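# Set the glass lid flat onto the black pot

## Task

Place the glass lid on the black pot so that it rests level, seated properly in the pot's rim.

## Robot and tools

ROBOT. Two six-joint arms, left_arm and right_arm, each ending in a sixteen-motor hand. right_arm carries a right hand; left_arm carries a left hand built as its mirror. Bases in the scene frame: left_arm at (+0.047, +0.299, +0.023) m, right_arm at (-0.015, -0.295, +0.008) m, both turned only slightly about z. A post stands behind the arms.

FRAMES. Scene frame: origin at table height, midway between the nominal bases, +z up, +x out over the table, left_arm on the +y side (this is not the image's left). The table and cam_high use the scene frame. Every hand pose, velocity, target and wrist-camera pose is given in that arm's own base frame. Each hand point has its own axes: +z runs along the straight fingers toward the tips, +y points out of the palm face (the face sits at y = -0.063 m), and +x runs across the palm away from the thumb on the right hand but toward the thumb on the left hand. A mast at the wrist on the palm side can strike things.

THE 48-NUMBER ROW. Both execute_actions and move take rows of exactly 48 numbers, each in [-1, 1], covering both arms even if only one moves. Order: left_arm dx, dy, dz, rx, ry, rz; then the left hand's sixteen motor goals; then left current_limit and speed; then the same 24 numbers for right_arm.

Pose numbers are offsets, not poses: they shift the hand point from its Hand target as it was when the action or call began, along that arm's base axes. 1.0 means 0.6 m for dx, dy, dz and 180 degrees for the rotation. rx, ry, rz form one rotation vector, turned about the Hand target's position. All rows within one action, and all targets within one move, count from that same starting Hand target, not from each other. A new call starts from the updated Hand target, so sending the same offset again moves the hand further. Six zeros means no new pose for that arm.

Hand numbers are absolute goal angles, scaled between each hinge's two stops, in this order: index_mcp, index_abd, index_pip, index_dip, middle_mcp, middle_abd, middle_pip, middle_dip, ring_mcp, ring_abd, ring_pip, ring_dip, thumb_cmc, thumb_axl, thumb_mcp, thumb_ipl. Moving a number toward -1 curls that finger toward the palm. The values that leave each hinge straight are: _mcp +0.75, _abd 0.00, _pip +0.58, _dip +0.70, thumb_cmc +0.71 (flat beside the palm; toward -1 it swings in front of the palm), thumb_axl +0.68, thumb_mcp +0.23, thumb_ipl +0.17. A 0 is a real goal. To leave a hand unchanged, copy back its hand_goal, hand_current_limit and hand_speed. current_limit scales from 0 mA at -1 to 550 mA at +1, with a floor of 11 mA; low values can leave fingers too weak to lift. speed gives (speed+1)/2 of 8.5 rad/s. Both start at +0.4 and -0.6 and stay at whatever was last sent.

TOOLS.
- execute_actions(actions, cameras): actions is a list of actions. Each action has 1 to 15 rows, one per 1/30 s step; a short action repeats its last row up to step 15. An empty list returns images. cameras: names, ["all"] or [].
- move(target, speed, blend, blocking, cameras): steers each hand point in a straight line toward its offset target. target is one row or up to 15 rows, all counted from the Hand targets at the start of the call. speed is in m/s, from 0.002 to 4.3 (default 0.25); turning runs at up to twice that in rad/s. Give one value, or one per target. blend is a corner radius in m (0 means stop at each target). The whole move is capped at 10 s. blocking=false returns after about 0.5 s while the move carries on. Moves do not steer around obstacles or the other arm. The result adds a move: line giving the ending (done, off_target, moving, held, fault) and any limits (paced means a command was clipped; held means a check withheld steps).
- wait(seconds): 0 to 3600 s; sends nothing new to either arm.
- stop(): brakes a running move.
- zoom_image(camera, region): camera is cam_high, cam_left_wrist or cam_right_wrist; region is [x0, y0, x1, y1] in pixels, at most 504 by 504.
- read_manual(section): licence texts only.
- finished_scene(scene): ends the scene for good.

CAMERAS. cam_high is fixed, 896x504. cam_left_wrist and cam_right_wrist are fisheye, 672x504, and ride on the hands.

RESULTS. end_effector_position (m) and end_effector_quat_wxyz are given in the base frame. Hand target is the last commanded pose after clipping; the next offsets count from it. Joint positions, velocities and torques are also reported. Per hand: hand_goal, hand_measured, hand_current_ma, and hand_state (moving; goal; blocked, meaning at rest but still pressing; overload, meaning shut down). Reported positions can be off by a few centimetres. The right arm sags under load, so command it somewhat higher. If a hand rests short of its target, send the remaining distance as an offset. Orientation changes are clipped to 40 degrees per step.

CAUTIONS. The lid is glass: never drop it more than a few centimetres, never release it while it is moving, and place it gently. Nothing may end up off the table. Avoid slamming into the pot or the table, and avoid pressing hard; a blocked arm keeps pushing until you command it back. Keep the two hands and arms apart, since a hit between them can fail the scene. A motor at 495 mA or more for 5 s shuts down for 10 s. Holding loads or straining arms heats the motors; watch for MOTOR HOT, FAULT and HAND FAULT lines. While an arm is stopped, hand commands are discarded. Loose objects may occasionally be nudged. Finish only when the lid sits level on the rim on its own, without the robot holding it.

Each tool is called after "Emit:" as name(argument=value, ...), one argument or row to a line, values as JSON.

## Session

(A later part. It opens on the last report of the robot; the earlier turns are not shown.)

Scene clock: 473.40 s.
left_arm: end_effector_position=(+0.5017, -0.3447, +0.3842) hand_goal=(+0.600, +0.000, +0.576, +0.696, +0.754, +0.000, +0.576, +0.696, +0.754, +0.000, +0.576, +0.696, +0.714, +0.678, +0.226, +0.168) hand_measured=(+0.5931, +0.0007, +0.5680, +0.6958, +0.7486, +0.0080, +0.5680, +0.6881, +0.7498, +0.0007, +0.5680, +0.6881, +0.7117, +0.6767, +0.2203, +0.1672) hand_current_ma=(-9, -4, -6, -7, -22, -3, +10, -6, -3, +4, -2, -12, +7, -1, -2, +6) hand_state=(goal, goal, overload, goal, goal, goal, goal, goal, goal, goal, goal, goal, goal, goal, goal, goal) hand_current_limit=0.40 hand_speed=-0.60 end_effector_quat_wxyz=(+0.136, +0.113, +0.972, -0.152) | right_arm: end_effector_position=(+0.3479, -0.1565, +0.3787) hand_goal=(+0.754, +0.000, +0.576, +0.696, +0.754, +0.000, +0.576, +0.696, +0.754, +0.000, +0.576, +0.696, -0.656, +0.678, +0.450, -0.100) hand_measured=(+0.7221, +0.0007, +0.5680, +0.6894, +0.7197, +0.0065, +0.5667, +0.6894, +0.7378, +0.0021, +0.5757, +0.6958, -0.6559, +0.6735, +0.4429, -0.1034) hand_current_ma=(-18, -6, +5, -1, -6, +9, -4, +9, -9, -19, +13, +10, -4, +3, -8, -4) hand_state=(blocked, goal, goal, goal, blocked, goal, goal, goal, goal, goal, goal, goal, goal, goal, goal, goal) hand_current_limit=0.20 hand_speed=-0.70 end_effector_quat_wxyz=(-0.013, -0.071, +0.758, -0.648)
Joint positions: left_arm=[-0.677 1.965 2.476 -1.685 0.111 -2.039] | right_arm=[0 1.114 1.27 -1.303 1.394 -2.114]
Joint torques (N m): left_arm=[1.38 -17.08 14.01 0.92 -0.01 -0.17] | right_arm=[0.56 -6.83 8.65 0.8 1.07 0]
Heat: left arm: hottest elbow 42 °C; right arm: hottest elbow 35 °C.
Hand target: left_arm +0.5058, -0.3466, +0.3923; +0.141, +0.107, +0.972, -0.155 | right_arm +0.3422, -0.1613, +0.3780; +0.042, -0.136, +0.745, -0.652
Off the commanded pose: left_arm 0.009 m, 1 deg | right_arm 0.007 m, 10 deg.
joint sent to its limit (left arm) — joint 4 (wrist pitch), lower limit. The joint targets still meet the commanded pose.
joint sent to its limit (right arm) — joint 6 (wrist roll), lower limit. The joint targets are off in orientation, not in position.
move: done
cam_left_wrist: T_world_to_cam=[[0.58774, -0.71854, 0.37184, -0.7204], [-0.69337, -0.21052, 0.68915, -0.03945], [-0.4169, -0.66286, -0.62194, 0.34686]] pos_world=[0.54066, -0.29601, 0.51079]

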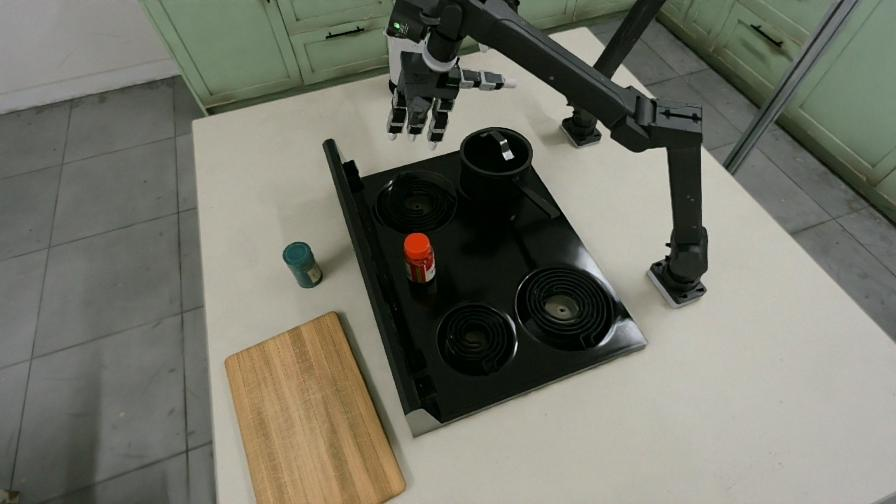

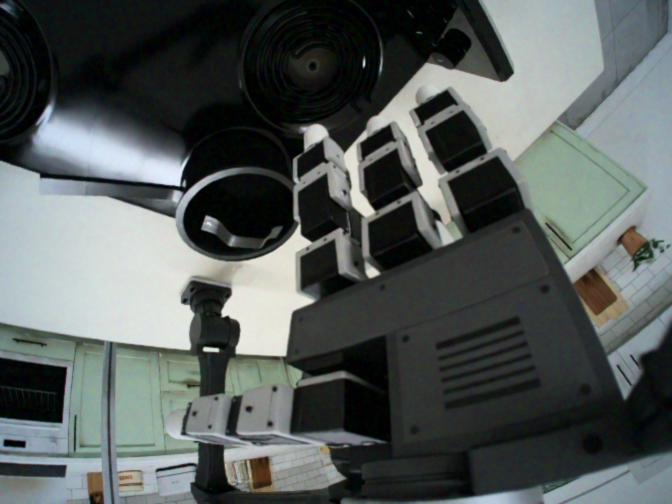

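Emit:
move(
  target=[
    [-0.16,0.411,0,0.1175,0.0658,-0.0736,0.0,0,0.576,0.696,0.754,0,0.576,0.696,0.754,0,0.576,0.696,0.714,0.678,0.226,0.168,0.8,-0.6,0,0,0.0,0,0,0.0,0.754,0,0.576,0.696,0.754,0,0.576,0.696,0.754,0,0.576,0.696,-0.657,0.678,0.449,-0.10,0.2,-0.7],
    [-0.2655,0.136,-0.154,0.1175,0.0658,-0.0736,0.0,0,0.576,0.696,0.754,0,0.576,0.696,0.754,0,0.576,0.696,0.714,0.678,0.226,0.168,0.8,-0.6,0,0,0.0,0,0,0.0,0.754,0,0.576,0.696,0.754,0,0.576,0.696,0.754,0,0.576,0.696,-0.657,0.678,0.449,-0.10,0.2,-0.7],
    [-0.2655,0.0977,-0.2255,0.1175,0.0658,-0.0736,0.0,0,0.576,0.696,0.754,0,0.576,0.696,0.754,0,0.576,0.696,0.714,0.678,0.226,0.168,0.8,-0.6,0,0,0.0,0,0,0.0,0.754,0,0.576,0.696,0.754,0,0.576,0.696,0.754,0,0.576,0.696,-0.657,0.678,0.449,-0.10,0.2,-0.7],
  ],
  speed=[0.2, 0.15, 0.08],
  blend=[0.03,0.01,0],
  cameras=["cam_high","cam_left_wrist"],
)

Emit:
zoom_image(
  camera="cam_high",
  region=[434, 90, 564, 210],
)

Emit:
zoom_image(
  camera="cam_left_wrist",
  region=[340, 60, 580, 260],
)

Scene clock: 483.20 s.
left_arm: end_effector_position=(+0.3471, -0.2827, +0.2614) hand_goal=(+0.000, +0.000, +0.576, +0.696, +0.754, +0.000, +0.576, +0.696, +0.754, +0.000, +0.576, +0.696, +0.714, +0.678, +0.226, +0.168) hand_measured=(+0.0227, -0.0008, +0.5770, +0.6958, +0.7498, +0.0065, +0.5680, +0.6881, +0.7498, +0.0007, +0.5680, +0.6881, +0.7192, +0.6767, +0.2203, +0.1672) hand_current_ma=(+53, -2, -1, -1, -13, +4, -3, -2, -11, -9, -2, -25, +8, -11, +0, +17) hand_state=(blocked, goal, overload, goal, goal, goal, goal, goal, goal, goal, goal, goal, goal, goal, goal, goal) hand_current_limit=0.80 hand_speed=-0.60 end_effector_quat_wxyz=(+0.000, +0.226, +0.974, +0.000) | right_arm: end_effector_position=(+0.3479, -0.1565, +0.3787) hand_goal=(+0.754, +0.000, +0.576, +0.696, +0.754, +0.000, +0.576, +0.696, +0.754, +0.000, +0.576, +0.696, -0.656, +0.678, +0.450, -0.100) hand_measured=(+0.7221, -0.0008, +0.5680, +0.6894, +0.7197, +0.0065, +0.5680, +0.6894, +0.7378, +0.0021, +0.5757, +0.6958, -0.6559, +0.6735, +0.4419, -0.1034) hand_current_ma=(-19, -16, -3, +4, -10, +4, -9, +20, -6, -11, +10, +12, -9, +1, +6, -5) hand_state=(blocked, goal, goal, goal, blocked, goal, goal, goal, goal, goal, goal, goal, goal, goal, goal, goal) hand_current_limit=0.20 hand_speed=-0.70 end_effector_quat_wxyz=(-0.013, -0.071, +0.758, -0.648)
Joint positions: left_arm=[-0.84 1.633 1.645 -1.582 -0.001 -1.955] | right_arm=[0 1.114 1.27 -1.303 1.394 -2.114]
Joint torques (N m): left_arm=[0.85 -12.51 10.24 0.53 0.02 -0.13] | right_arm=[0.62 -6.77 8.64 0.83 1.07 0]
Heat: left arm: hottest elbow 42 °C; right arm: hottest elbow 35 °C.
Hand target: left_arm +0.3465, -0.2879, +0.2570; +0.000, +0.225, +0.974, +0.000 | right_arm +0.3422, -0.1613, +0.3780; +0.042, -0.136, +0.745, -0.652
Off the commanded pose: left_arm 0.007 m, 0 deg | right_arm 0.007 m, 10 deg.
joint sent to its limit (right arm) — joint 6 (wrist roll), lower limit. The joint targets are off in orientation, not in position.
move: done
cam_left_wrist: T_world_to_cam=[[0.43944, -0.8978, -0.02918, -0.43373], [-0.61236, -0.32318, 0.72151, -0.11732], [-0.6572, -0.29919, -0.69179, 0.45166]] pos_world=[0.41559, -0.29218, 0.38445]

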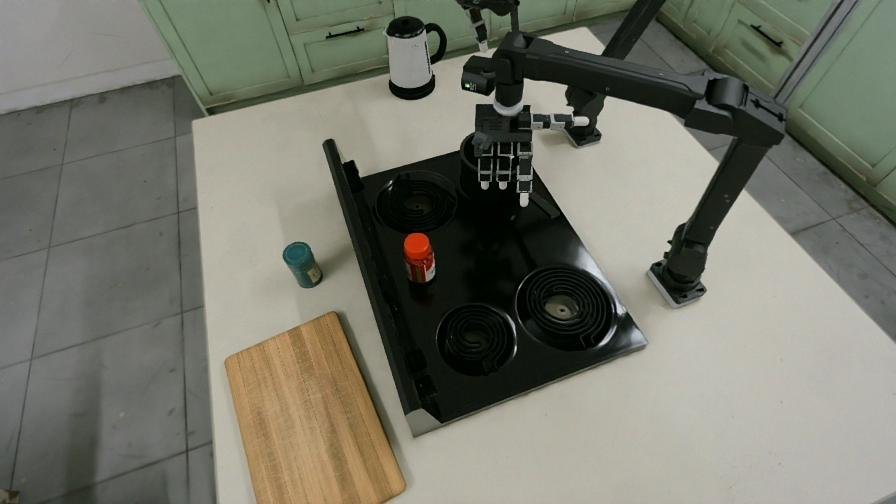

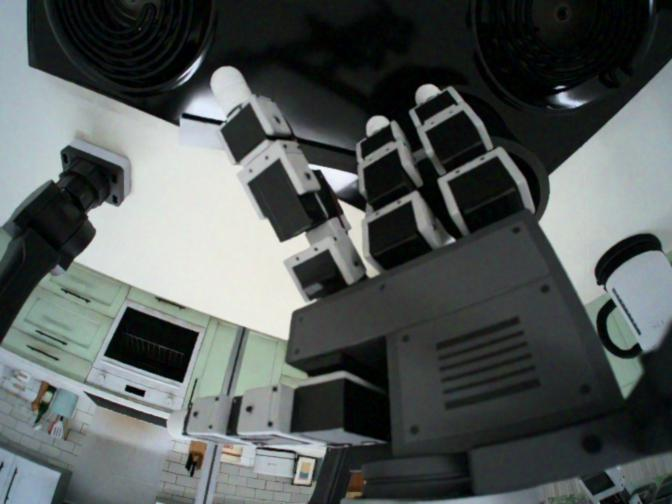

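Scaled by 3.877.

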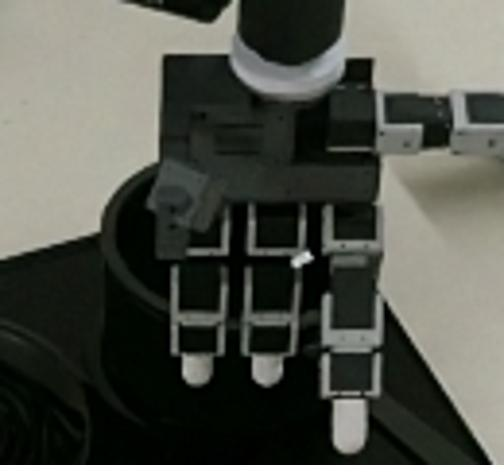

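Scaled by 2.100 from the camera's image (finer frame: 960x720).

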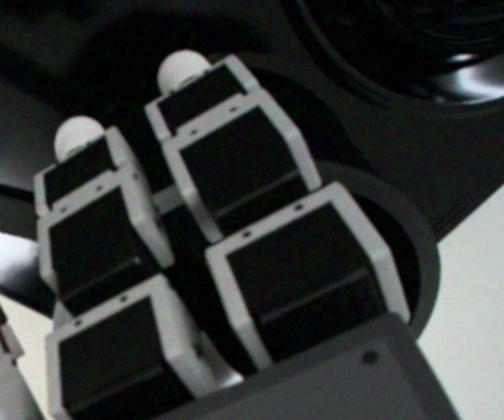

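Emit:
move(
  target=[-0.0292,-0.0552,-0.022,0,0,0,0.0,0,0.576,0.696,0.80,0,0.576,0.696,0.80,0,0.576,0.696,0.714,0.678,0.226,0.168,0.9,-0.6,0,0,0.0,0,0,0.0,0.754,0,0.576,0.696,0.754,0,0.576,0.696,0.754,0,0.576,0.696,-0.657,0.678,0.449,-0.10,0.2,-0.7],
  speed=0.04,
  cameras=["cam_high","cam_left_wrist"],
)

Emit:
zoom_image(
  camera="cam_high",
  region=[434, 90, 564, 210],
)

Emit:
zoom_image(
  camera="cam_left_wrist",
  region=[340, 60, 580, 260],
)

Scene clock: 485.57 s.
left_arm: end_effector_position=(+0.3297, -0.3073, +0.2485) hand_goal=(+0.000, +0.000, +0.576, +0.696, +0.800, +0.000, +0.576, +0.696, +0.800, +0.000, +0.576, +0.696, +0.714, +0.678, +0.226, +0.168) hand_measured=(+0.0227, +0.0007, +0.5770, +0.6958, +0.7667, +0.0051, +0.5603, +0.6869, +0.7776, -0.0096, +0.5680, +0.6881, +0.7192, +0.6777, +0.2203, +0.1672) hand_current_ma=(+45, +1, -4, -1, -74, -4, -15, -3, -38, -21, -2, -8, +16, +0, -8, +7) hand_state=(blocked, goal, overload, goal, blocked, goal, goal, goal, blocked, goal, goal, goal, goal, goal, goal, goal) hand_current_limit=0.90 hand_speed=-0.60 end_effector_quat_wxyz=(-0.002, +0.220, +0.975, +0.005) | right_arm: end_effector_position=(+0.3479, -0.1565, +0.3787) hand_goal=(+0.754, +0.000, +0.576, +0.696, +0.754, +0.000, +0.576, +0.696, +0.754, +0.000, +0.576, +0.696, -0.656, +0.678, +0.450, -0.100) hand_measured=(+0.7221, -0.0008, +0.5680, +0.6894, +0.7197, +0.0065, +0.5667, +0.6894, +0.7378, +0.0021, +0.5757, +0.6958, -0.6559, +0.6735, +0.4429, -0.1034) hand_current_ma=(-18, -9, -2, -1, -7, +1, -9, +10, -13, -11, +4, +0, -4, +2, +4, -12) hand_state=(blocked, goal, goal, goal, blocked, goal, goal, goal, goal, goal, goal, goal, goal, goal, goal, goal) hand_current_limit=0.20 hand_speed=-0.70 end_effector_quat_wxyz=(-0.013, -0.071, +0.758, -0.648)
Joint positions: left_arm=[-0.899 1.661 1.645 -1.563 -0.005 -2.026] | right_arm=[0 1.114 1.27 -1.303 1.394 -2.114]
Joint torques (N m): left_arm=[0.32 -12.22 11.59 0.8 0.14 -0.18] | right_arm=[0.67 -6.83 8.64 0.85 1.06 0]
Heat: left arm: hottest elbow 42 °C; right arm: hottest elbow 35 °C.
Hand target: left_arm +0.3290, -0.3210, +0.2438; +0.000, +0.225, +0.974, +0.000 | right_arm +0.3422, -0.1613, +0.3780; +0.042, -0.136, +0.745, -0.652
Off the commanded pose: left_arm 0.015 m, 1 deg | right_arm 0.007 m, 10 deg.
joint sent to its limit (right arm) — joint 6 (wrist roll), lower limit. The joint targets are off in orientation, not in position.
move: off_target (left_arm)
cam_left_wrist: T_world_to_cam=[[0.45028, -0.89204, -0.03876, -0.44794], [-0.60645, -0.33741, 0.71998, -0.1326], [-0.65533, -0.30069, -0.69291, 0.42318]] pos_world=[0.3986, -0.31708, 0.37133]

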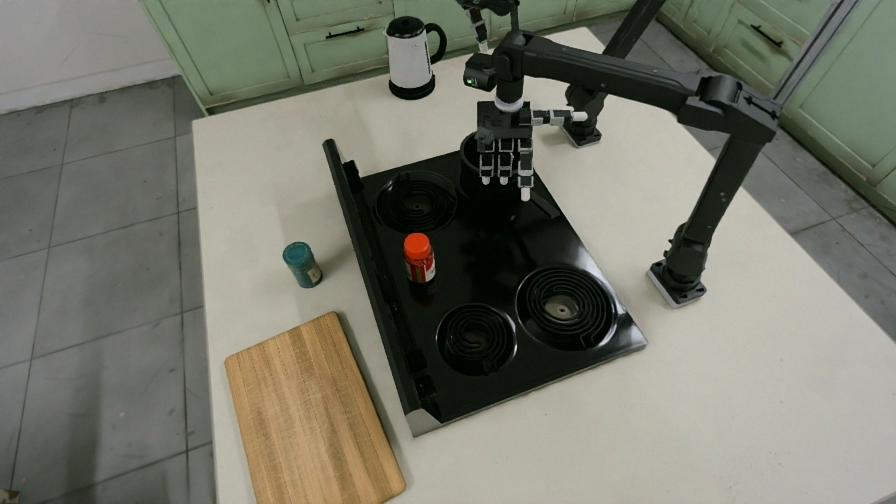

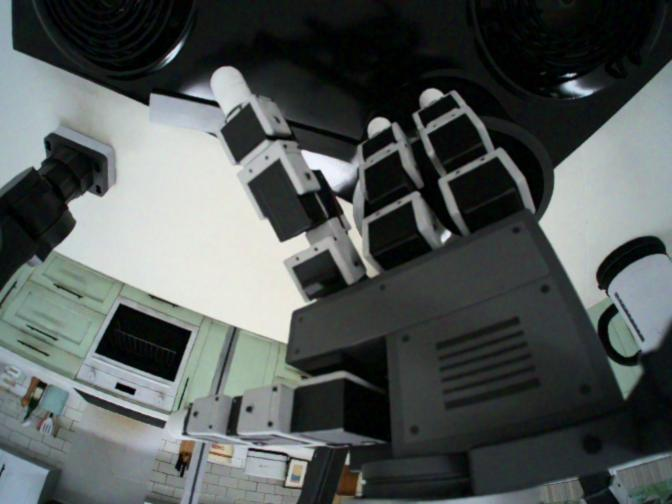

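Scaled by 3.877.

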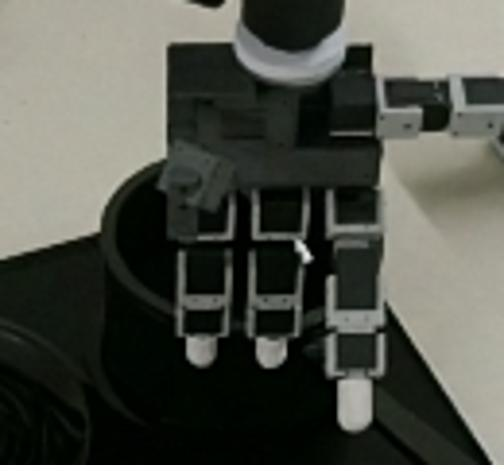

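Scaled by 2.100 from the camera's image (finer frame: 960x720).

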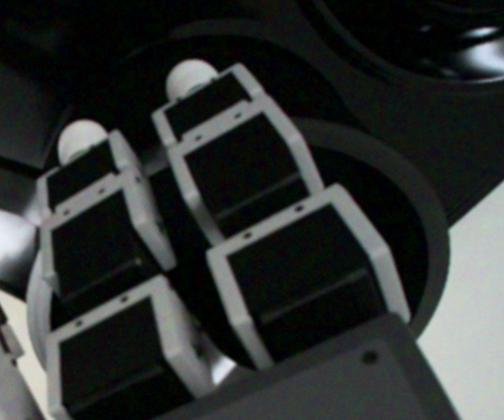

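Emit:
move(
  target=[-0.005,-0.009,-0.004,0,0,0,0.0,0,0.576,0.696,1.0,0,0.576,0.696,1.0,0,0.576,0.696,0.714,0.678,0.226,0.168,0.9,-0.9,0,0,0.0,0,0,0.0,0.754,0,0.576,0.696,0.754,0,0.576,0.696,0.754,0,0.576,0.696,-0.657,0.678,0.449,-0.10,0.2,-0.7],
  speed=0.04,
  cameras=["cam_high","cam_left_wrist"],
)

Emit:
zoom_image(
  camera="cam_high",
  region=[434, 90, 564, 210],
)

Emit:
zoom_image(
  camera="cam_left_wrist",
  region=[340, 60, 580, 260],
)

Scene clock: 486.97 s.
left_arm: end_effector_position=(+0.3288, -0.3084, +0.2454) hand_goal=(+0.000, +0.000, +0.576, +0.696, +1.000, +0.000, +0.576, +0.696, +1.000, +0.000, +0.576, +0.696, +0.714, +0.678, +0.226, +0.168) hand_measured=(+0.0227, +0.0007, +0.5770, +0.6958, +0.8138, +0.0124, +0.5269, +0.6780, +0.8282, -0.0008, +0.5333, +0.6830, +0.7192, +0.6777, +0.2203, +0.1672) hand_current_ma=(+53, -8, -6, -6, -396, -1, -69, -30, -351, -5, -60, -36, +20, -5, -9, +7) hand_state=(blocked, goal, overload, goal, blocked, goal, blocked, goal, blocked, goal, blocked, goal, goal, goal, goal, goal) hand_current_limit=0.90 hand_speed=-0.90 end_effector_quat_wxyz=(-0.002, +0.215, +0.977, +0.011) | right_arm: end_effector_position=(+0.3479, -0.1565, +0.3787) hand_goal=(+0.754, +0.000, +0.576, +0.696, +0.754, +0.000, +0.576, +0.696, +0.754, +0.000, +0.576, +0.696, -0.656, +0.678, +0.450, -0.100) hand_measured=(+0.7221, +0.0007, +0.5680, +0.6894, +0.7197, +0.0080, +0.5667, +0.6894, +0.7378, +0.0021, +0.5757, +0.6958, -0.6559, +0.6735, +0.4429, -0.1034) hand_current_ma=(-28, +3, +1, -1, -11, +5, -5, +14, -11, -11, +3, -9, -11, +0, -11, -9) hand_state=(blocked, goal, goal, goal, blocked, goal, goal, goal, goal, goal, goal, goal, goal, goal, goal, goal) hand_current_limit=0.20 hand_speed=-0.70 end_effector_quat_wxyz=(-0.013, -0.071, +0.758, -0.648)
Joint positions: left_arm=[-0.904 1.67 1.645 -1.563 -0.015 -2.042] | right_arm=[0 1.114 1.27 -1.303 1.394 -2.114]
Joint torques (N m): left_arm=[-0.32 -12.1 11.64 0.92 0.5 -0.1] | right_arm=[0.62 -6.77 8.68 0.81 1.07 0]
Heat: left arm: hottest elbow 42 °C; right arm: hottest elbow 35 °C.
Hand target: left_arm +0.3259, -0.3264, +0.2414; +0.000, +0.225, +0.974, +0.000 | right_arm +0.3422, -0.1613, +0.3780; +0.042, -0.136, +0.745, -0.652
Off the commanded pose: left_arm 0.019 m, 2 deg | right_arm 0.007 m, 10 deg.
joint sent to its limit (right arm) — joint 6 (wrist roll), lower limit. The joint targets are off in orientation, not in position.
move: off_target (left_arm)
cam_left_wrist: T_world_to_cam=[[0.46008, -0.88651, -0.04927, -0.44752], [-0.60473, -0.35351, 0.71367, -0.13523], [-0.65009, -0.29855, -0.69874, 0.42055]] pos_world=[0.39752, -0.31898, 0.36832]

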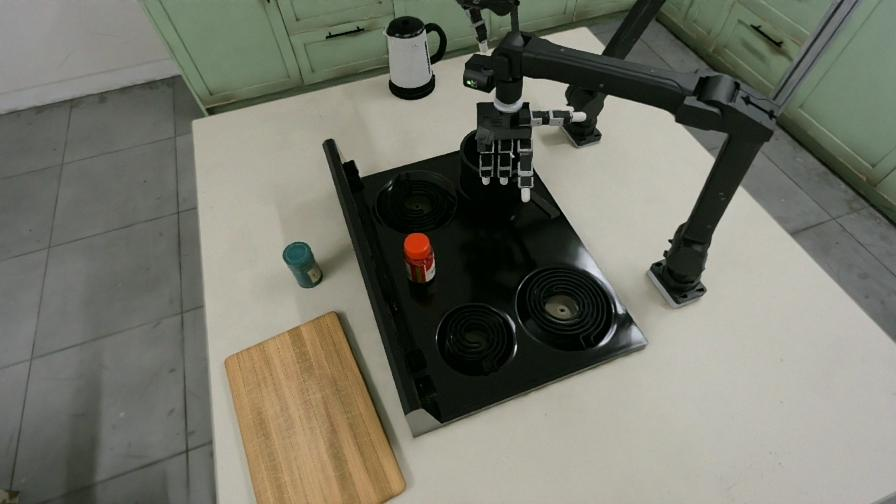

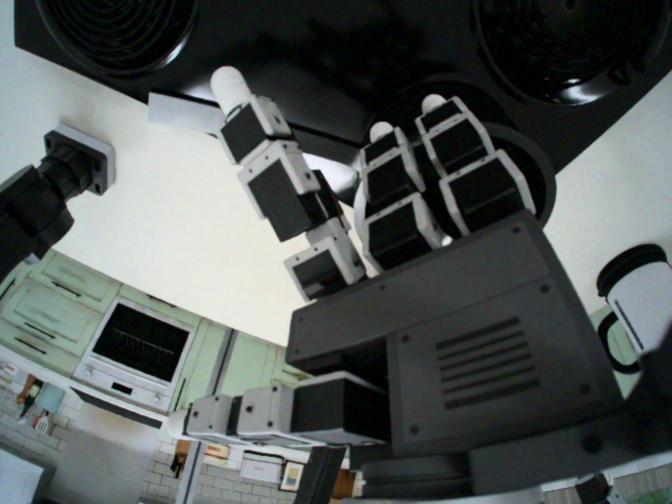

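Scaled by 3.877.

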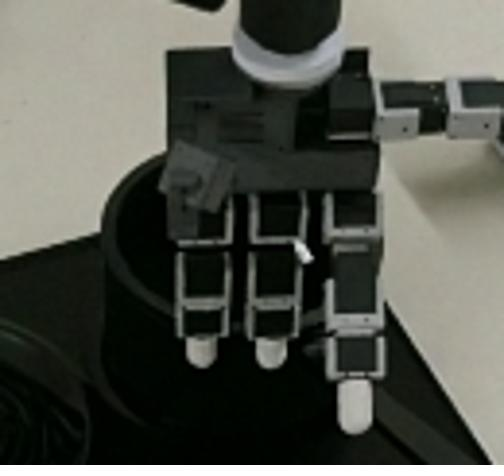

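Scaled by 2.100 from the camera's image (finer frame: 960x720).

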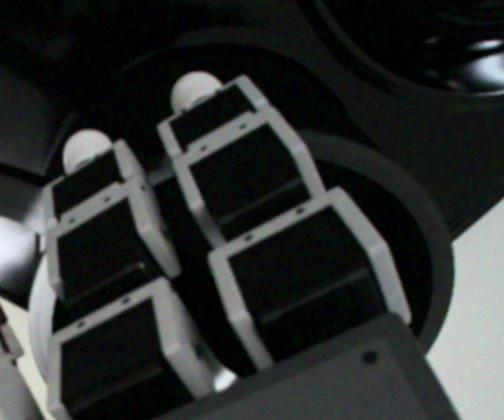

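Emit:
move(
  target=[
    [0.033,0.066,0,0,0,0,0.0,0,0.576,0.696,0.8,0,0.576,0.696,0.8,0,0.576,0.696,0.714,0.678,0.226,0.168,0.8,-0.7,0,0,0.0,0,0,0.0,0.754,0,0.576,0.696,0.754,0,0.576,0.696,0.754,0,0.576,0.696,-0.657,0.678,0.449,-0.10,0.2,-0.7],
    [0.14,0.41,0.2477,0,0,0,0.0,0,0.576,0.696,0.754,0,0.576,0.696,0.754,0,0.576,0.696,0.714,0.678,0.226,0.168,0.8,-0.6,0,0,0.0,0,0,0.0,0.754,0,0.576,0.696,0.754,0,0.576,0.696,0.754,0,0.576,0.696,-0.657,0.678,0.449,-0.10,0.2,-0.7],
    [0.30,-0.0337,0.2515,-0.1175,-0.0658,0.0736,0.0,0,0.576,0.696,0.754,0,0.576,0.696,0.754,0,0.576,0.696,0.714,0.678,0.226,0.168,0.8,-0.6,0,0,0.0,0,0,0.0,0.754,0,0.576,0.696,0.754,0,0.576,0.696,0.754,0,0.576,0.696,-0.657,0.678,0.449,-0.10,0.2,-0.7],
  ],
  speed=[0.08,0.2, 0.2],
  blend=[0.01,0.03,0],
  cameras=["cam_high","cam_left_wrist"],
)

Emit:
zoom_image(
  camera="cam_high",
  region=[454, 110, 544, 190],
)

Emit:
zoom_image(
  camera="cam_high",
  region=[456, 152, 500, 182],
)

Emit:
zoom_image(
  camera="cam_high",
  region=[492, 120, 536, 150],
)

Emit:
zoom_image(
  camera="cam_left_wrist",
  region=[160, 145, 320, 275],
)

Scene clock: 494.53 s.
left_arm: end_effector_position=(+0.5036, -0.3419, +0.3848) hand_goal=(+0.000, +0.000, +0.576, +0.696, +0.754, +0.000, +0.576, +0.696, +0.754, +0.000, +0.576, +0.696, +0.714, +0.678, +0.226, +0.168) hand_measured=(+0.0227, +0.0007, +0.5770, +0.6958, +0.7498, +0.0095, +0.5680, +0.6881, +0.7486, +0.0007, +0.5667, +0.6894, +0.7129, +0.6777, +0.2203, +0.1672) hand_current_ma=(+47, +3, +3, -3, -15, -3, -7, -11, -2, -13, -5, -18, +4, +0, -16, +9) hand_state=(blocked, goal, overload, goal, goal, goal, goal, goal, goal, goal, goal, goal, goal, goal, goal, goal) hand_current_limit=0.80 hand_speed=-0.60 end_effector_quat_wxyz=(+0.138, +0.110, +0.973, -0.150) | right_arm: end_effector_position=(+0.3479, -0.1565, +0.3787) hand_goal=(+0.754, +0.000, +0.576, +0.696, +0.754, +0.000, +0.576, +0.696, +0.754, +0.000, +0.576, +0.696, -0.656, +0.678, +0.450, -0.100) hand_measured=(+0.7221, -0.0008, +0.5680, +0.6894, +0.7197, +0.0065, +0.5667, +0.6894, +0.7378, +0.0021, +0.5757, +0.6958, -0.6559, +0.6735, +0.4429, -0.1034) hand_current_ma=(-22, -8, -5, -5, -1, +3, -9, +15, -13, -11, +10, +5, -12, +10, -4, -2) hand_state=(blocked, goal, goal, goal, blocked, goal, goal, goal, goal, goal, goal, goal, goal, goal, goal, goal) hand_current_limit=0.20 hand_speed=-0.70 end_effector_quat_wxyz=(-0.013, -0.071, +0.758, -0.648)
Joint positions: left_arm=[-0.673 1.965 2.477 -1.685 0.107 -2.039] | right_arm=[0 1.114 1.27 -1.303 1.394 -2.114]
Joint torques (N m): left_arm=[1.32 -16.91 13.87 0.81 0.14 -0.17] | right_arm=[0.73 -6.71 8.65 0.84 1.07 0]
Heat: left arm: hottest elbow 42 °C; right arm: hottest elbow 35 °C.
Hand target: left_arm +0.5058, -0.3467, +0.3923; +0.141, +0.107, +0.972, -0.155 | right_arm +0.3422, -0.1613, +0.3780; +0.042, -0.136, +0.745, -0.652
Off the commanded pose: left_arm 0.009 m, 1 deg | right_arm 0.007 m, 10 deg.
joint sent to its limit (left arm) — joint 4 (wrist pitch), lower limit. The joint targets still meet the commanded pose.
joint sent to its limit (right arm) — joint 6 (wrist roll), lower limit. The joint targets are off in orientation, not in position.
move: done; blend cut to 0 m at target 2; target 2's new numbers were sent with left_arm's hand 0.019 m and 9 deg from that target
cam_left_wrist: T_world_to_cam=[[0.59073, -0.71612, 0.37176, -0.72037], [-0.69437, -0.21654, 0.68626, -0.03842], [-0.41095, -0.66354, -0.62517, 0.34795]] pos_world=[0.54185, -0.29331, 0.51169]

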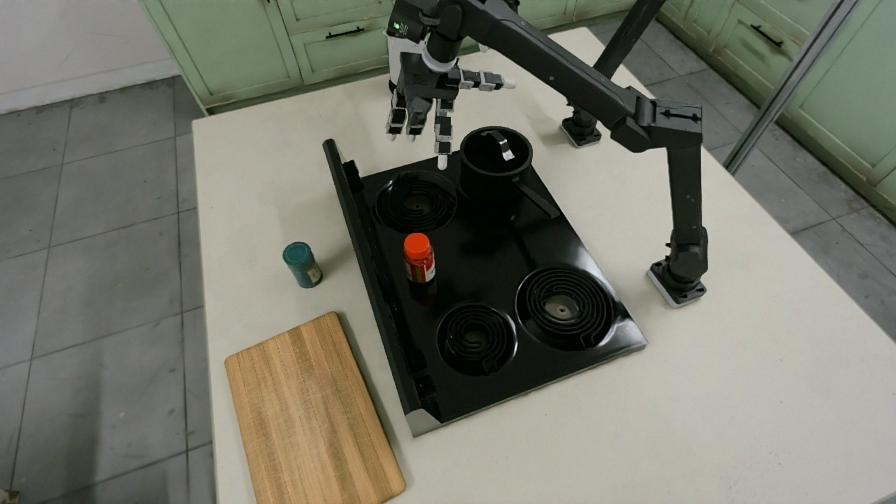

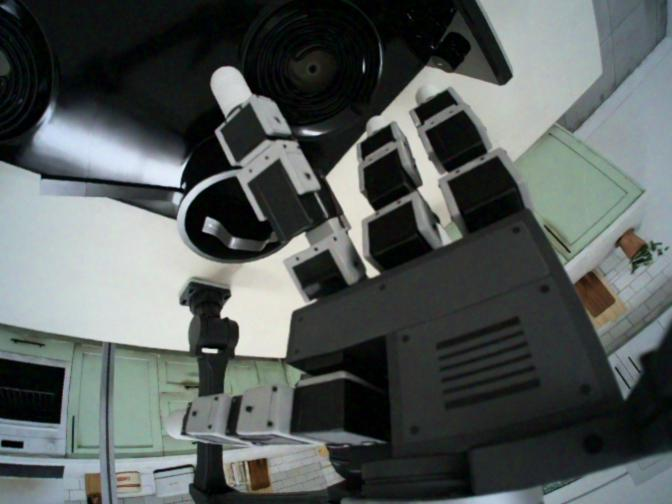

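Scaled by 5.600.

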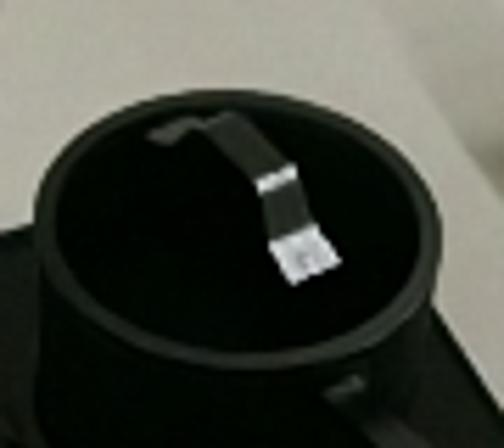

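Scaled by 11.455.

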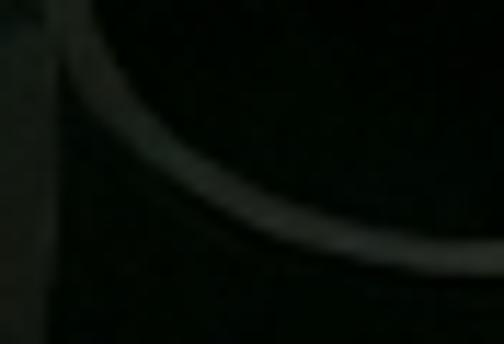

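Scaled by 11.455.

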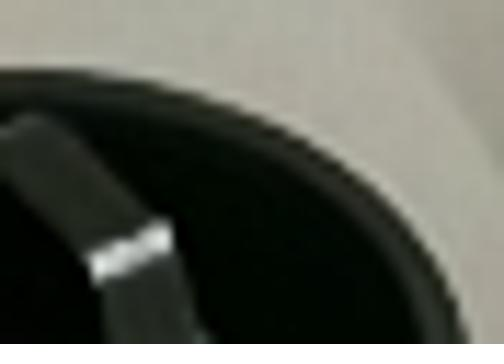

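Scaled by 3.150 from the camera's image (finer frame: 960x720).

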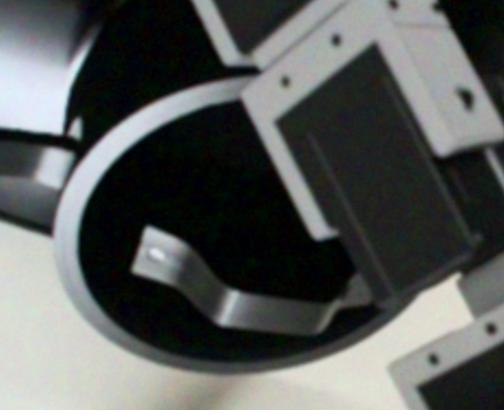

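Emit:
move(
  target=[0.04,0,0,0,0,0,0.754,0,0.576,0.696,0.754,0,0.576,0.696,0.754,0,0.576,0.696,0.714,0.678,0.226,0.168,0.4,-0.6,0,0,0.0,0,0,0.0,0.754,0,0.576,0.696,0.754,0,0.576,0.696,0.754,0,0.576,0.696,-0.657,0.678,0.449,-0.10,0.2,-0.7],
  speed=0.1,
  cameras=["cam_high","cam_left_wrist"],
)

Emit:
zoom_image(
  camera="cam_left_wrist",
  region=[150, 155, 300, 275],
)

Emit:
zoom_image(
  camera="cam_left_wrist",
  region=[160, 155, 230, 210],
)

Emit:
zoom_image(
  camera="cam_left_wrist",
  region=[220, 155, 290, 210],
)

Emit:
zoom_image(
  camera="cam_left_wrist",
  region=[220, 210, 290, 265],
)

Emit:
zoom_image(
  camera="cam_left_wrist",
  region=[160, 210, 230, 265],
)

Scene clock: 497.07 s.
left_arm: end_effector_position=(+0.5231, -0.3461, +0.3840) hand_goal=(+0.754, +0.000, +0.576, +0.696, +0.754, +0.000, +0.576, +0.696, +0.754, +0.000, +0.576, +0.696, +0.714, +0.678, +0.226, +0.168) hand_measured=(+0.7414, +0.0007, +0.5680, +0.6945, +0.7498, +0.0095, +0.5680, +0.6881, +0.7486, +0.0007, +0.5667, +0.6894, +0.7129, +0.6777, +0.2203, +0.1672) hand_current_ma=(-16, -9, +0, -5, -16, -2, -7, -2, +3, +2, -4, -12, +15, -5, -6, +3) hand_state=(goal, goal, overload, goal, goal, goal, goal, goal, goal, goal, goal, goal, goal, goal, goal, goal) hand_current_limit=0.40 hand_speed=-0.60 end_effector_quat_wxyz=(+0.149, +0.106, +0.970, -0.158) | right_arm: end_effector_position=(+0.3479, -0.1565, +0.3787) hand_goal=(+0.754, +0.000, +0.576, +0.696, +0.754, +0.000, +0.576, +0.696, +0.754, +0.000, +0.576, +0.696, -0.656, +0.678, +0.450, -0.100) hand_measured=(+0.7221, -0.0008, +0.5680, +0.6894, +0.7197, +0.0080, +0.5667, +0.6894, +0.7378, +0.0021, +0.5757, +0.6958, -0.6547, +0.6735, +0.4429, -0.1034) hand_current_ma=(-15, +4, +0, -3, -14, +4, -16, +10, -10, -14, +17, +2, -8, +1, -11, -1) hand_state=(blocked, goal, goal, goal, blocked, goal, goal, goal, goal, goal, goal, goal, goal, goal, goal, goal) hand_current_limit=0.20 hand_speed=-0.70 end_effector_quat_wxyz=(-0.013, -0.071, +0.758, -0.648)
Joint positions: left_arm=[-0.657 2.017 2.558 -1.687 0.112 -2.034] | right_arm=[0 1.114 1.27 -1.303 1.394 -2.114]
Joint torques (N m): left_arm=[1.49 -16.91 13.87 1.06 0.21 -0.02] | right_arm=[0.62 -6.71 8.66 0.84 1.06 0]
Heat: left arm: hottest elbow 42 °C; right arm: hottest elbow 35 °C.
Hand target: left_arm +0.5300, -0.3466, +0.3923; +0.141, +0.107, +0.972, -0.155 | right_arm +0.3422, -0.1613, +0.3780; +0.042, -0.136, +0.745, -0.652
Off the commanded pose: left_arm 0.011 m, 1 deg | right_arm 0.007 m, 10 deg.
joint sent to its limit (left arm) — joint 4 (wrist pitch), lower limit. The joint targets still meet the commanded pose.
joint sent to its limit (right arm) — joint 6 (wrist roll), lower limit. The joint targets are off in orientation, not in position.
move: off_target (left_arm)
cam_left_wrist: T_world_to_cam=[[0.58889, -0.70385, 0.39724, -0.73917], [-0.70627, -0.20919, 0.67633, -0.01262], [-0.39294, -0.67884, -0.6203, 0.33606]] pos_world=[0.55843, -0.29478, 0.51062]

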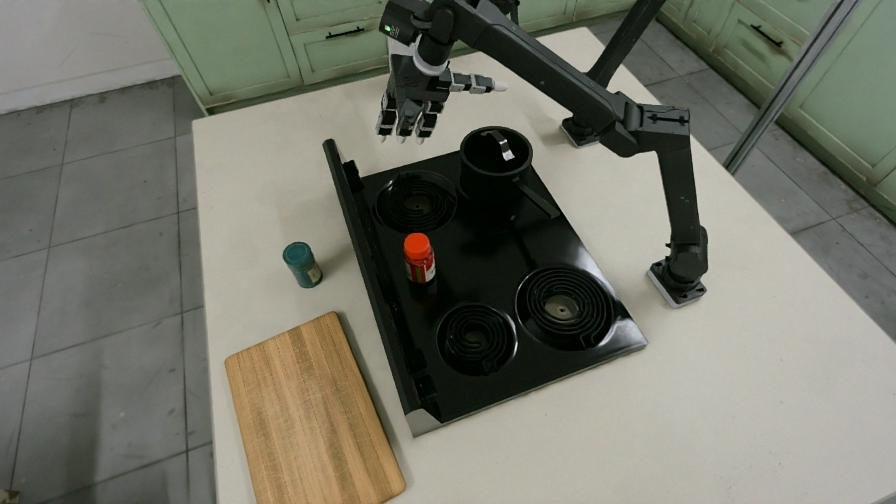

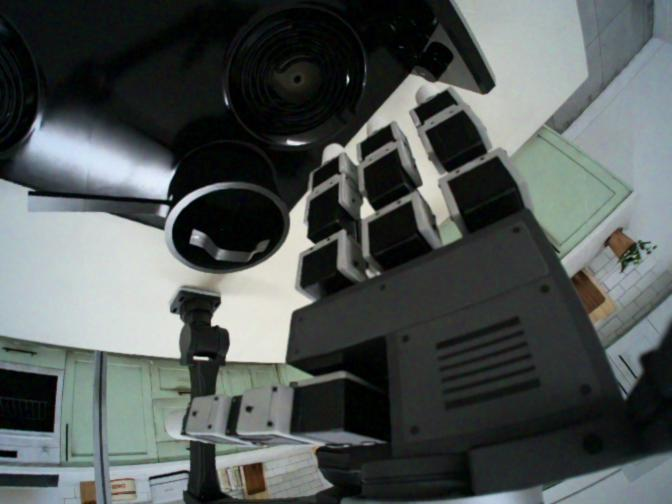

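Scaled by 3.360 from the camera's image (finer frame: 960x720).

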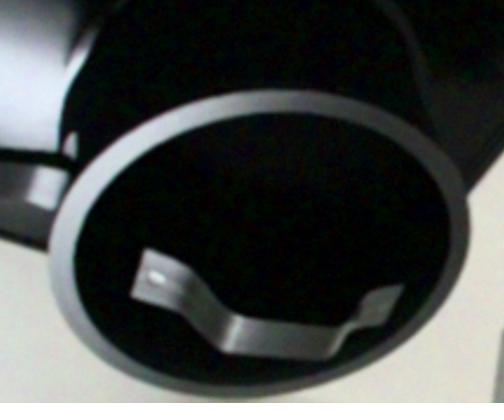

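Scaled by 7.200 from the camera's image (finer frame: 960x720).

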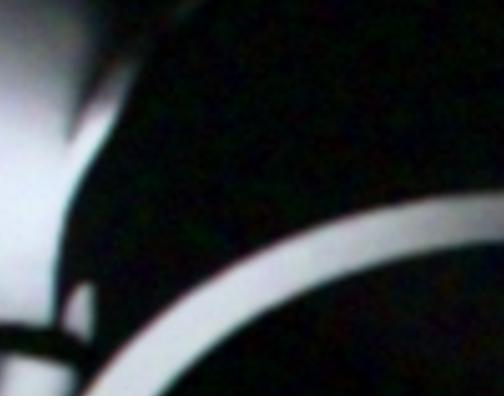

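Scaled by 7.200 from the camera's image (finer frame: 960x720).

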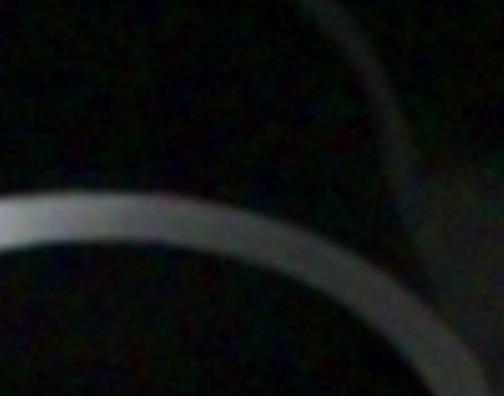

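Scaled by 7.200 from the camera's image (finer frame: 960x720).

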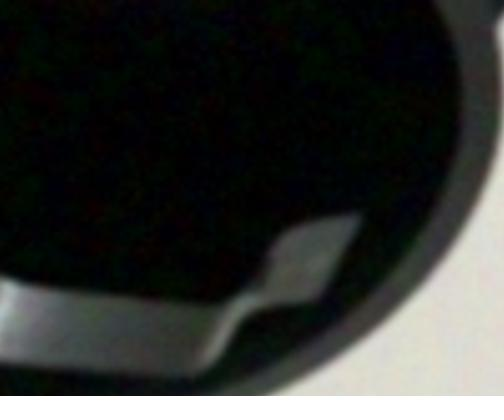

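Scaled by 7.200 from the camera's image (finer frame: 960x720).

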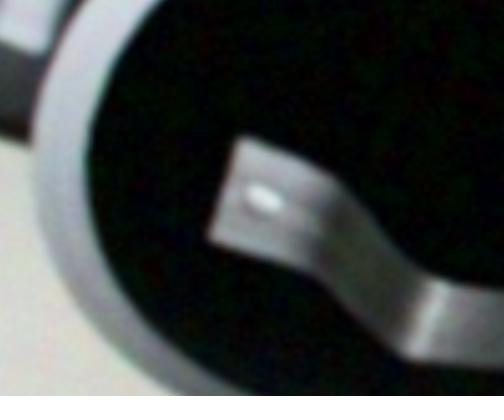

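Emit:
move(
  target=[
    [-0.05,-0.256,-0.05,0.1175,0.0658,-0.0736,0.754,0,0.576,0.696,0.754,0,0.576,0.696,0.754,0,0.576,0.696,0.714,0.678,0.226,0.168,0.4,-0.6,0,0,0.0,0,0,0.0,0.754,0,0.576,0.696,0.754,0,0.576,0.696,0.754,0,0.576,0.696,-0.657,0.678,0.449,-0.10,0.2,-0.7],
    [-0.08,-0.256,-0.22,0.1175,0.0658,-0.0736,0.754,0,0.576,0.696,0.754,0,0.576,0.696,0.754,0,0.576,0.696,0.714,0.678,0.226,0.168,0.4,-0.6,0,0,0.0,0,0,0.0,0.754,0,0.576,0.696,0.754,0,0.576,0.696,0.754,0,0.576,0.696,-0.657,0.678,0.449,-0.10,0.2,-0.7],
  ],
  speed=0.12,
  blend=[0.03,0],
  cameras=["cam_high","cam_left_wrist"],
)

Scene clock: 506.77 s.
left_arm: end_effector_position=(+0.4860, -0.4960, +0.2647) hand_goal=(+0.754, +0.000, +0.576, +0.696, +0.754, +0.000, +0.576, +0.696, +0.754, +0.000, +0.576, +0.696, +0.714, +0.678, +0.226, +0.168) hand_measured=(+0.7414, +0.0007, +0.5680, +0.6945, +0.7498, +0.0095, +0.5680, +0.6881, +0.7498, +0.0007, +0.5680, +0.6894, +0.7129, +0.6767, +0.2203, +0.1672) hand_current_ma=(-9, +4, -11, -2, -16, -4, -3, -6, -4, -12, -4, -12, +7, -1, -9, +8) hand_state=(goal, goal, overload, goal, goal, goal, goal, goal, goal, goal, goal, goal, goal, goal, goal, goal) hand_current_limit=0.40 hand_speed=-0.60 end_effector_quat_wxyz=(+0.119, +0.251, +0.958, -0.067) | right_arm: end_effector_position=(+0.3479, -0.1565, +0.3787) hand_goal=(+0.754, +0.000, +0.576, +0.696, +0.754, +0.000, +0.576, +0.696, +0.754, +0.000, +0.576, +0.696, -0.656, +0.678, +0.450, -0.100) hand_measured=(+0.7221, -0.0008, +0.5680, +0.6894, +0.7197, +0.0080, +0.5680, +0.6894, +0.7378, +0.0021, +0.5757, +0.6958, -0.6559, +0.6735, +0.4429, -0.1025) hand_current_ma=(-19, -4, -2, -1, -14, +2, -4, +14, -8, -9, +12, +3, -5, +2, -5, -8) hand_state=(blocked, goal, goal, goal, blocked, goal, goal, goal, goal, goal, goal, goal, goal, goal, goal, goal) hand_current_limit=0.20 hand_speed=-0.70 end_effector_quat_wxyz=(-0.013, -0.071, +0.758, -0.648)
Joint positions: left_arm=[-0.905 2.29 2.677 -1.687 -0.037 -1.959] | right_arm=[0 1.114 1.27 -1.303 1.394 -2.114]
Joint torques (N m): left_arm=[0.85 -21.13 10.63 0.66 0.09 -0.18] | right_arm=[0.5 -6.65 8.64 0.81 1.06 0]
Heat: left arm: hottest elbow 43 °C; right arm: hottest elbow 35 °C.
Hand target: left_arm +0.4818, -0.5003, +0.2603; +0.000, +0.225, +0.974, +0.000 | right_arm +0.3422, -0.1613, +0.3780; +0.042, -0.136, +0.745, -0.652
Off the commanded pose: left_arm 0.007 m, 16 deg | right_arm 0.007 m, 10 deg.
joint sent to its limit (left arm) — joint 4 (wrist pitch), lower limit. The joint targets are off in orientation, not in position.
joint sent to its limit (right arm) — joint 6 (wrist roll), lower limit. The joint targets are off in orientation, not in position.
move: off_target (left_arm)
cam_left_wrist: T_world_to_cam=[[0.36997, -0.90264, 0.21992, -0.72076], [-0.76227, -0.1596, 0.62728, 0.0753], [-0.5311, -0.39972, -0.7471, 0.3849]] pos_world=[0.52849, -0.48472, 0.39884]

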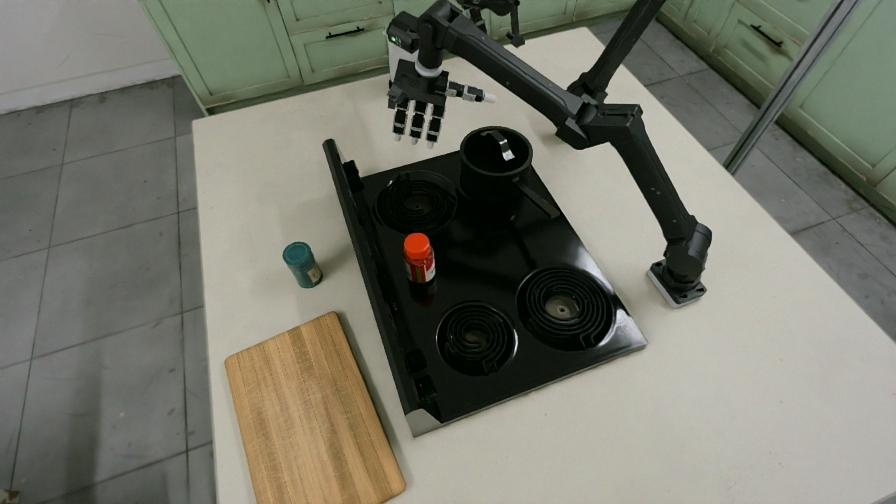

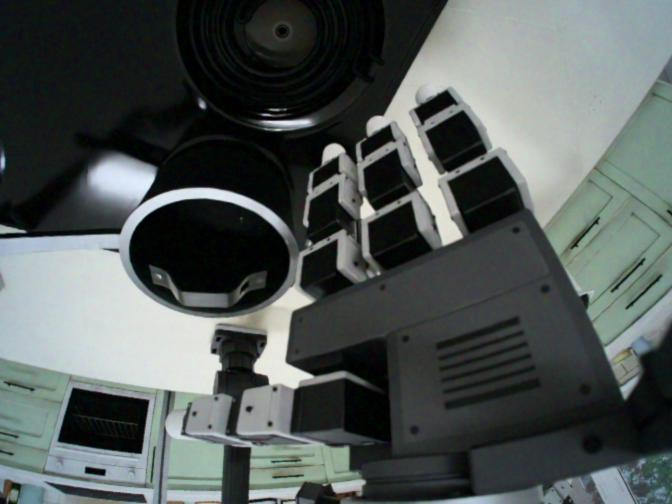

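Emit:
zoom_image(
  camera="cam_left_wrist",
  region=[110, 170, 310, 325],
)

Emit:
zoom_image(
  camera="cam_left_wrist",
  region=[110, 180, 210, 250],
)

Emit:
zoom_image(
  camera="cam_left_wrist",
  region=[210, 180, 310, 250],
)

Emit:
zoom_image(
  camera="cam_left_wrist",
  region=[110, 250, 210, 320],
)

Emit:
zoom_image(
  camera="cam_left_wrist",
  region=[210, 250, 310, 320],
)

Scaled by 2.520 from the camera's image (finer frame: 960x720).

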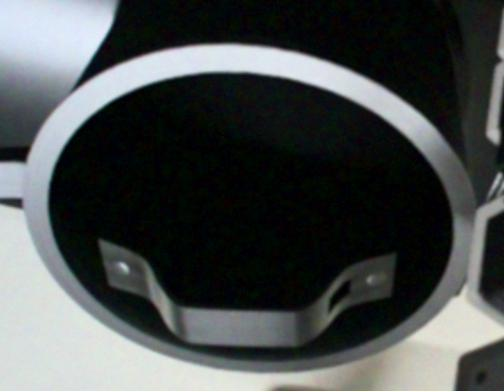

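Scaled by 5.040 from the camera's image (finer frame: 960x720).

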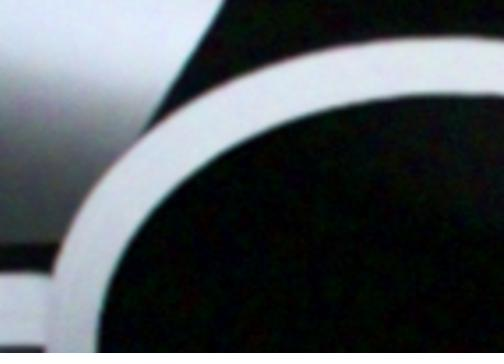

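Scaled by 5.040 from the camera's image (finer frame: 960x720).

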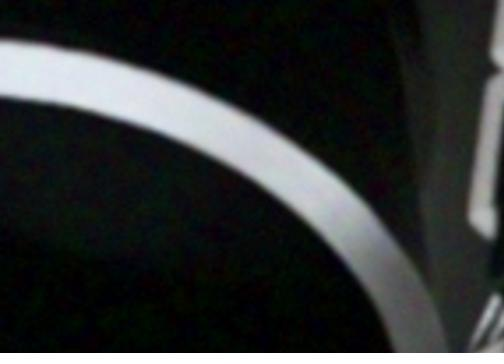

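Scaled by 5.040 from the camera's image (finer frame: 960x720).

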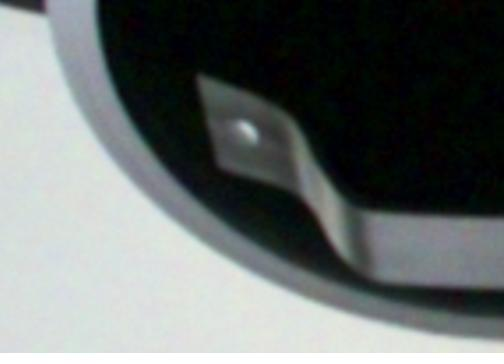

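Scaled by 5.040 from the camera's image (finer frame: 960x720).

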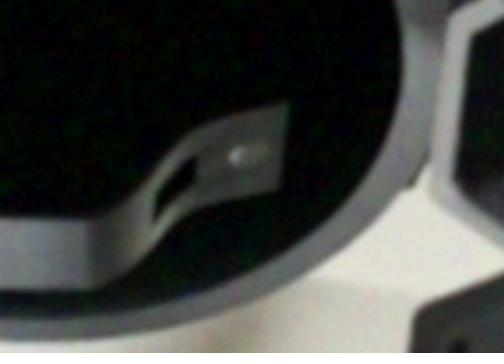

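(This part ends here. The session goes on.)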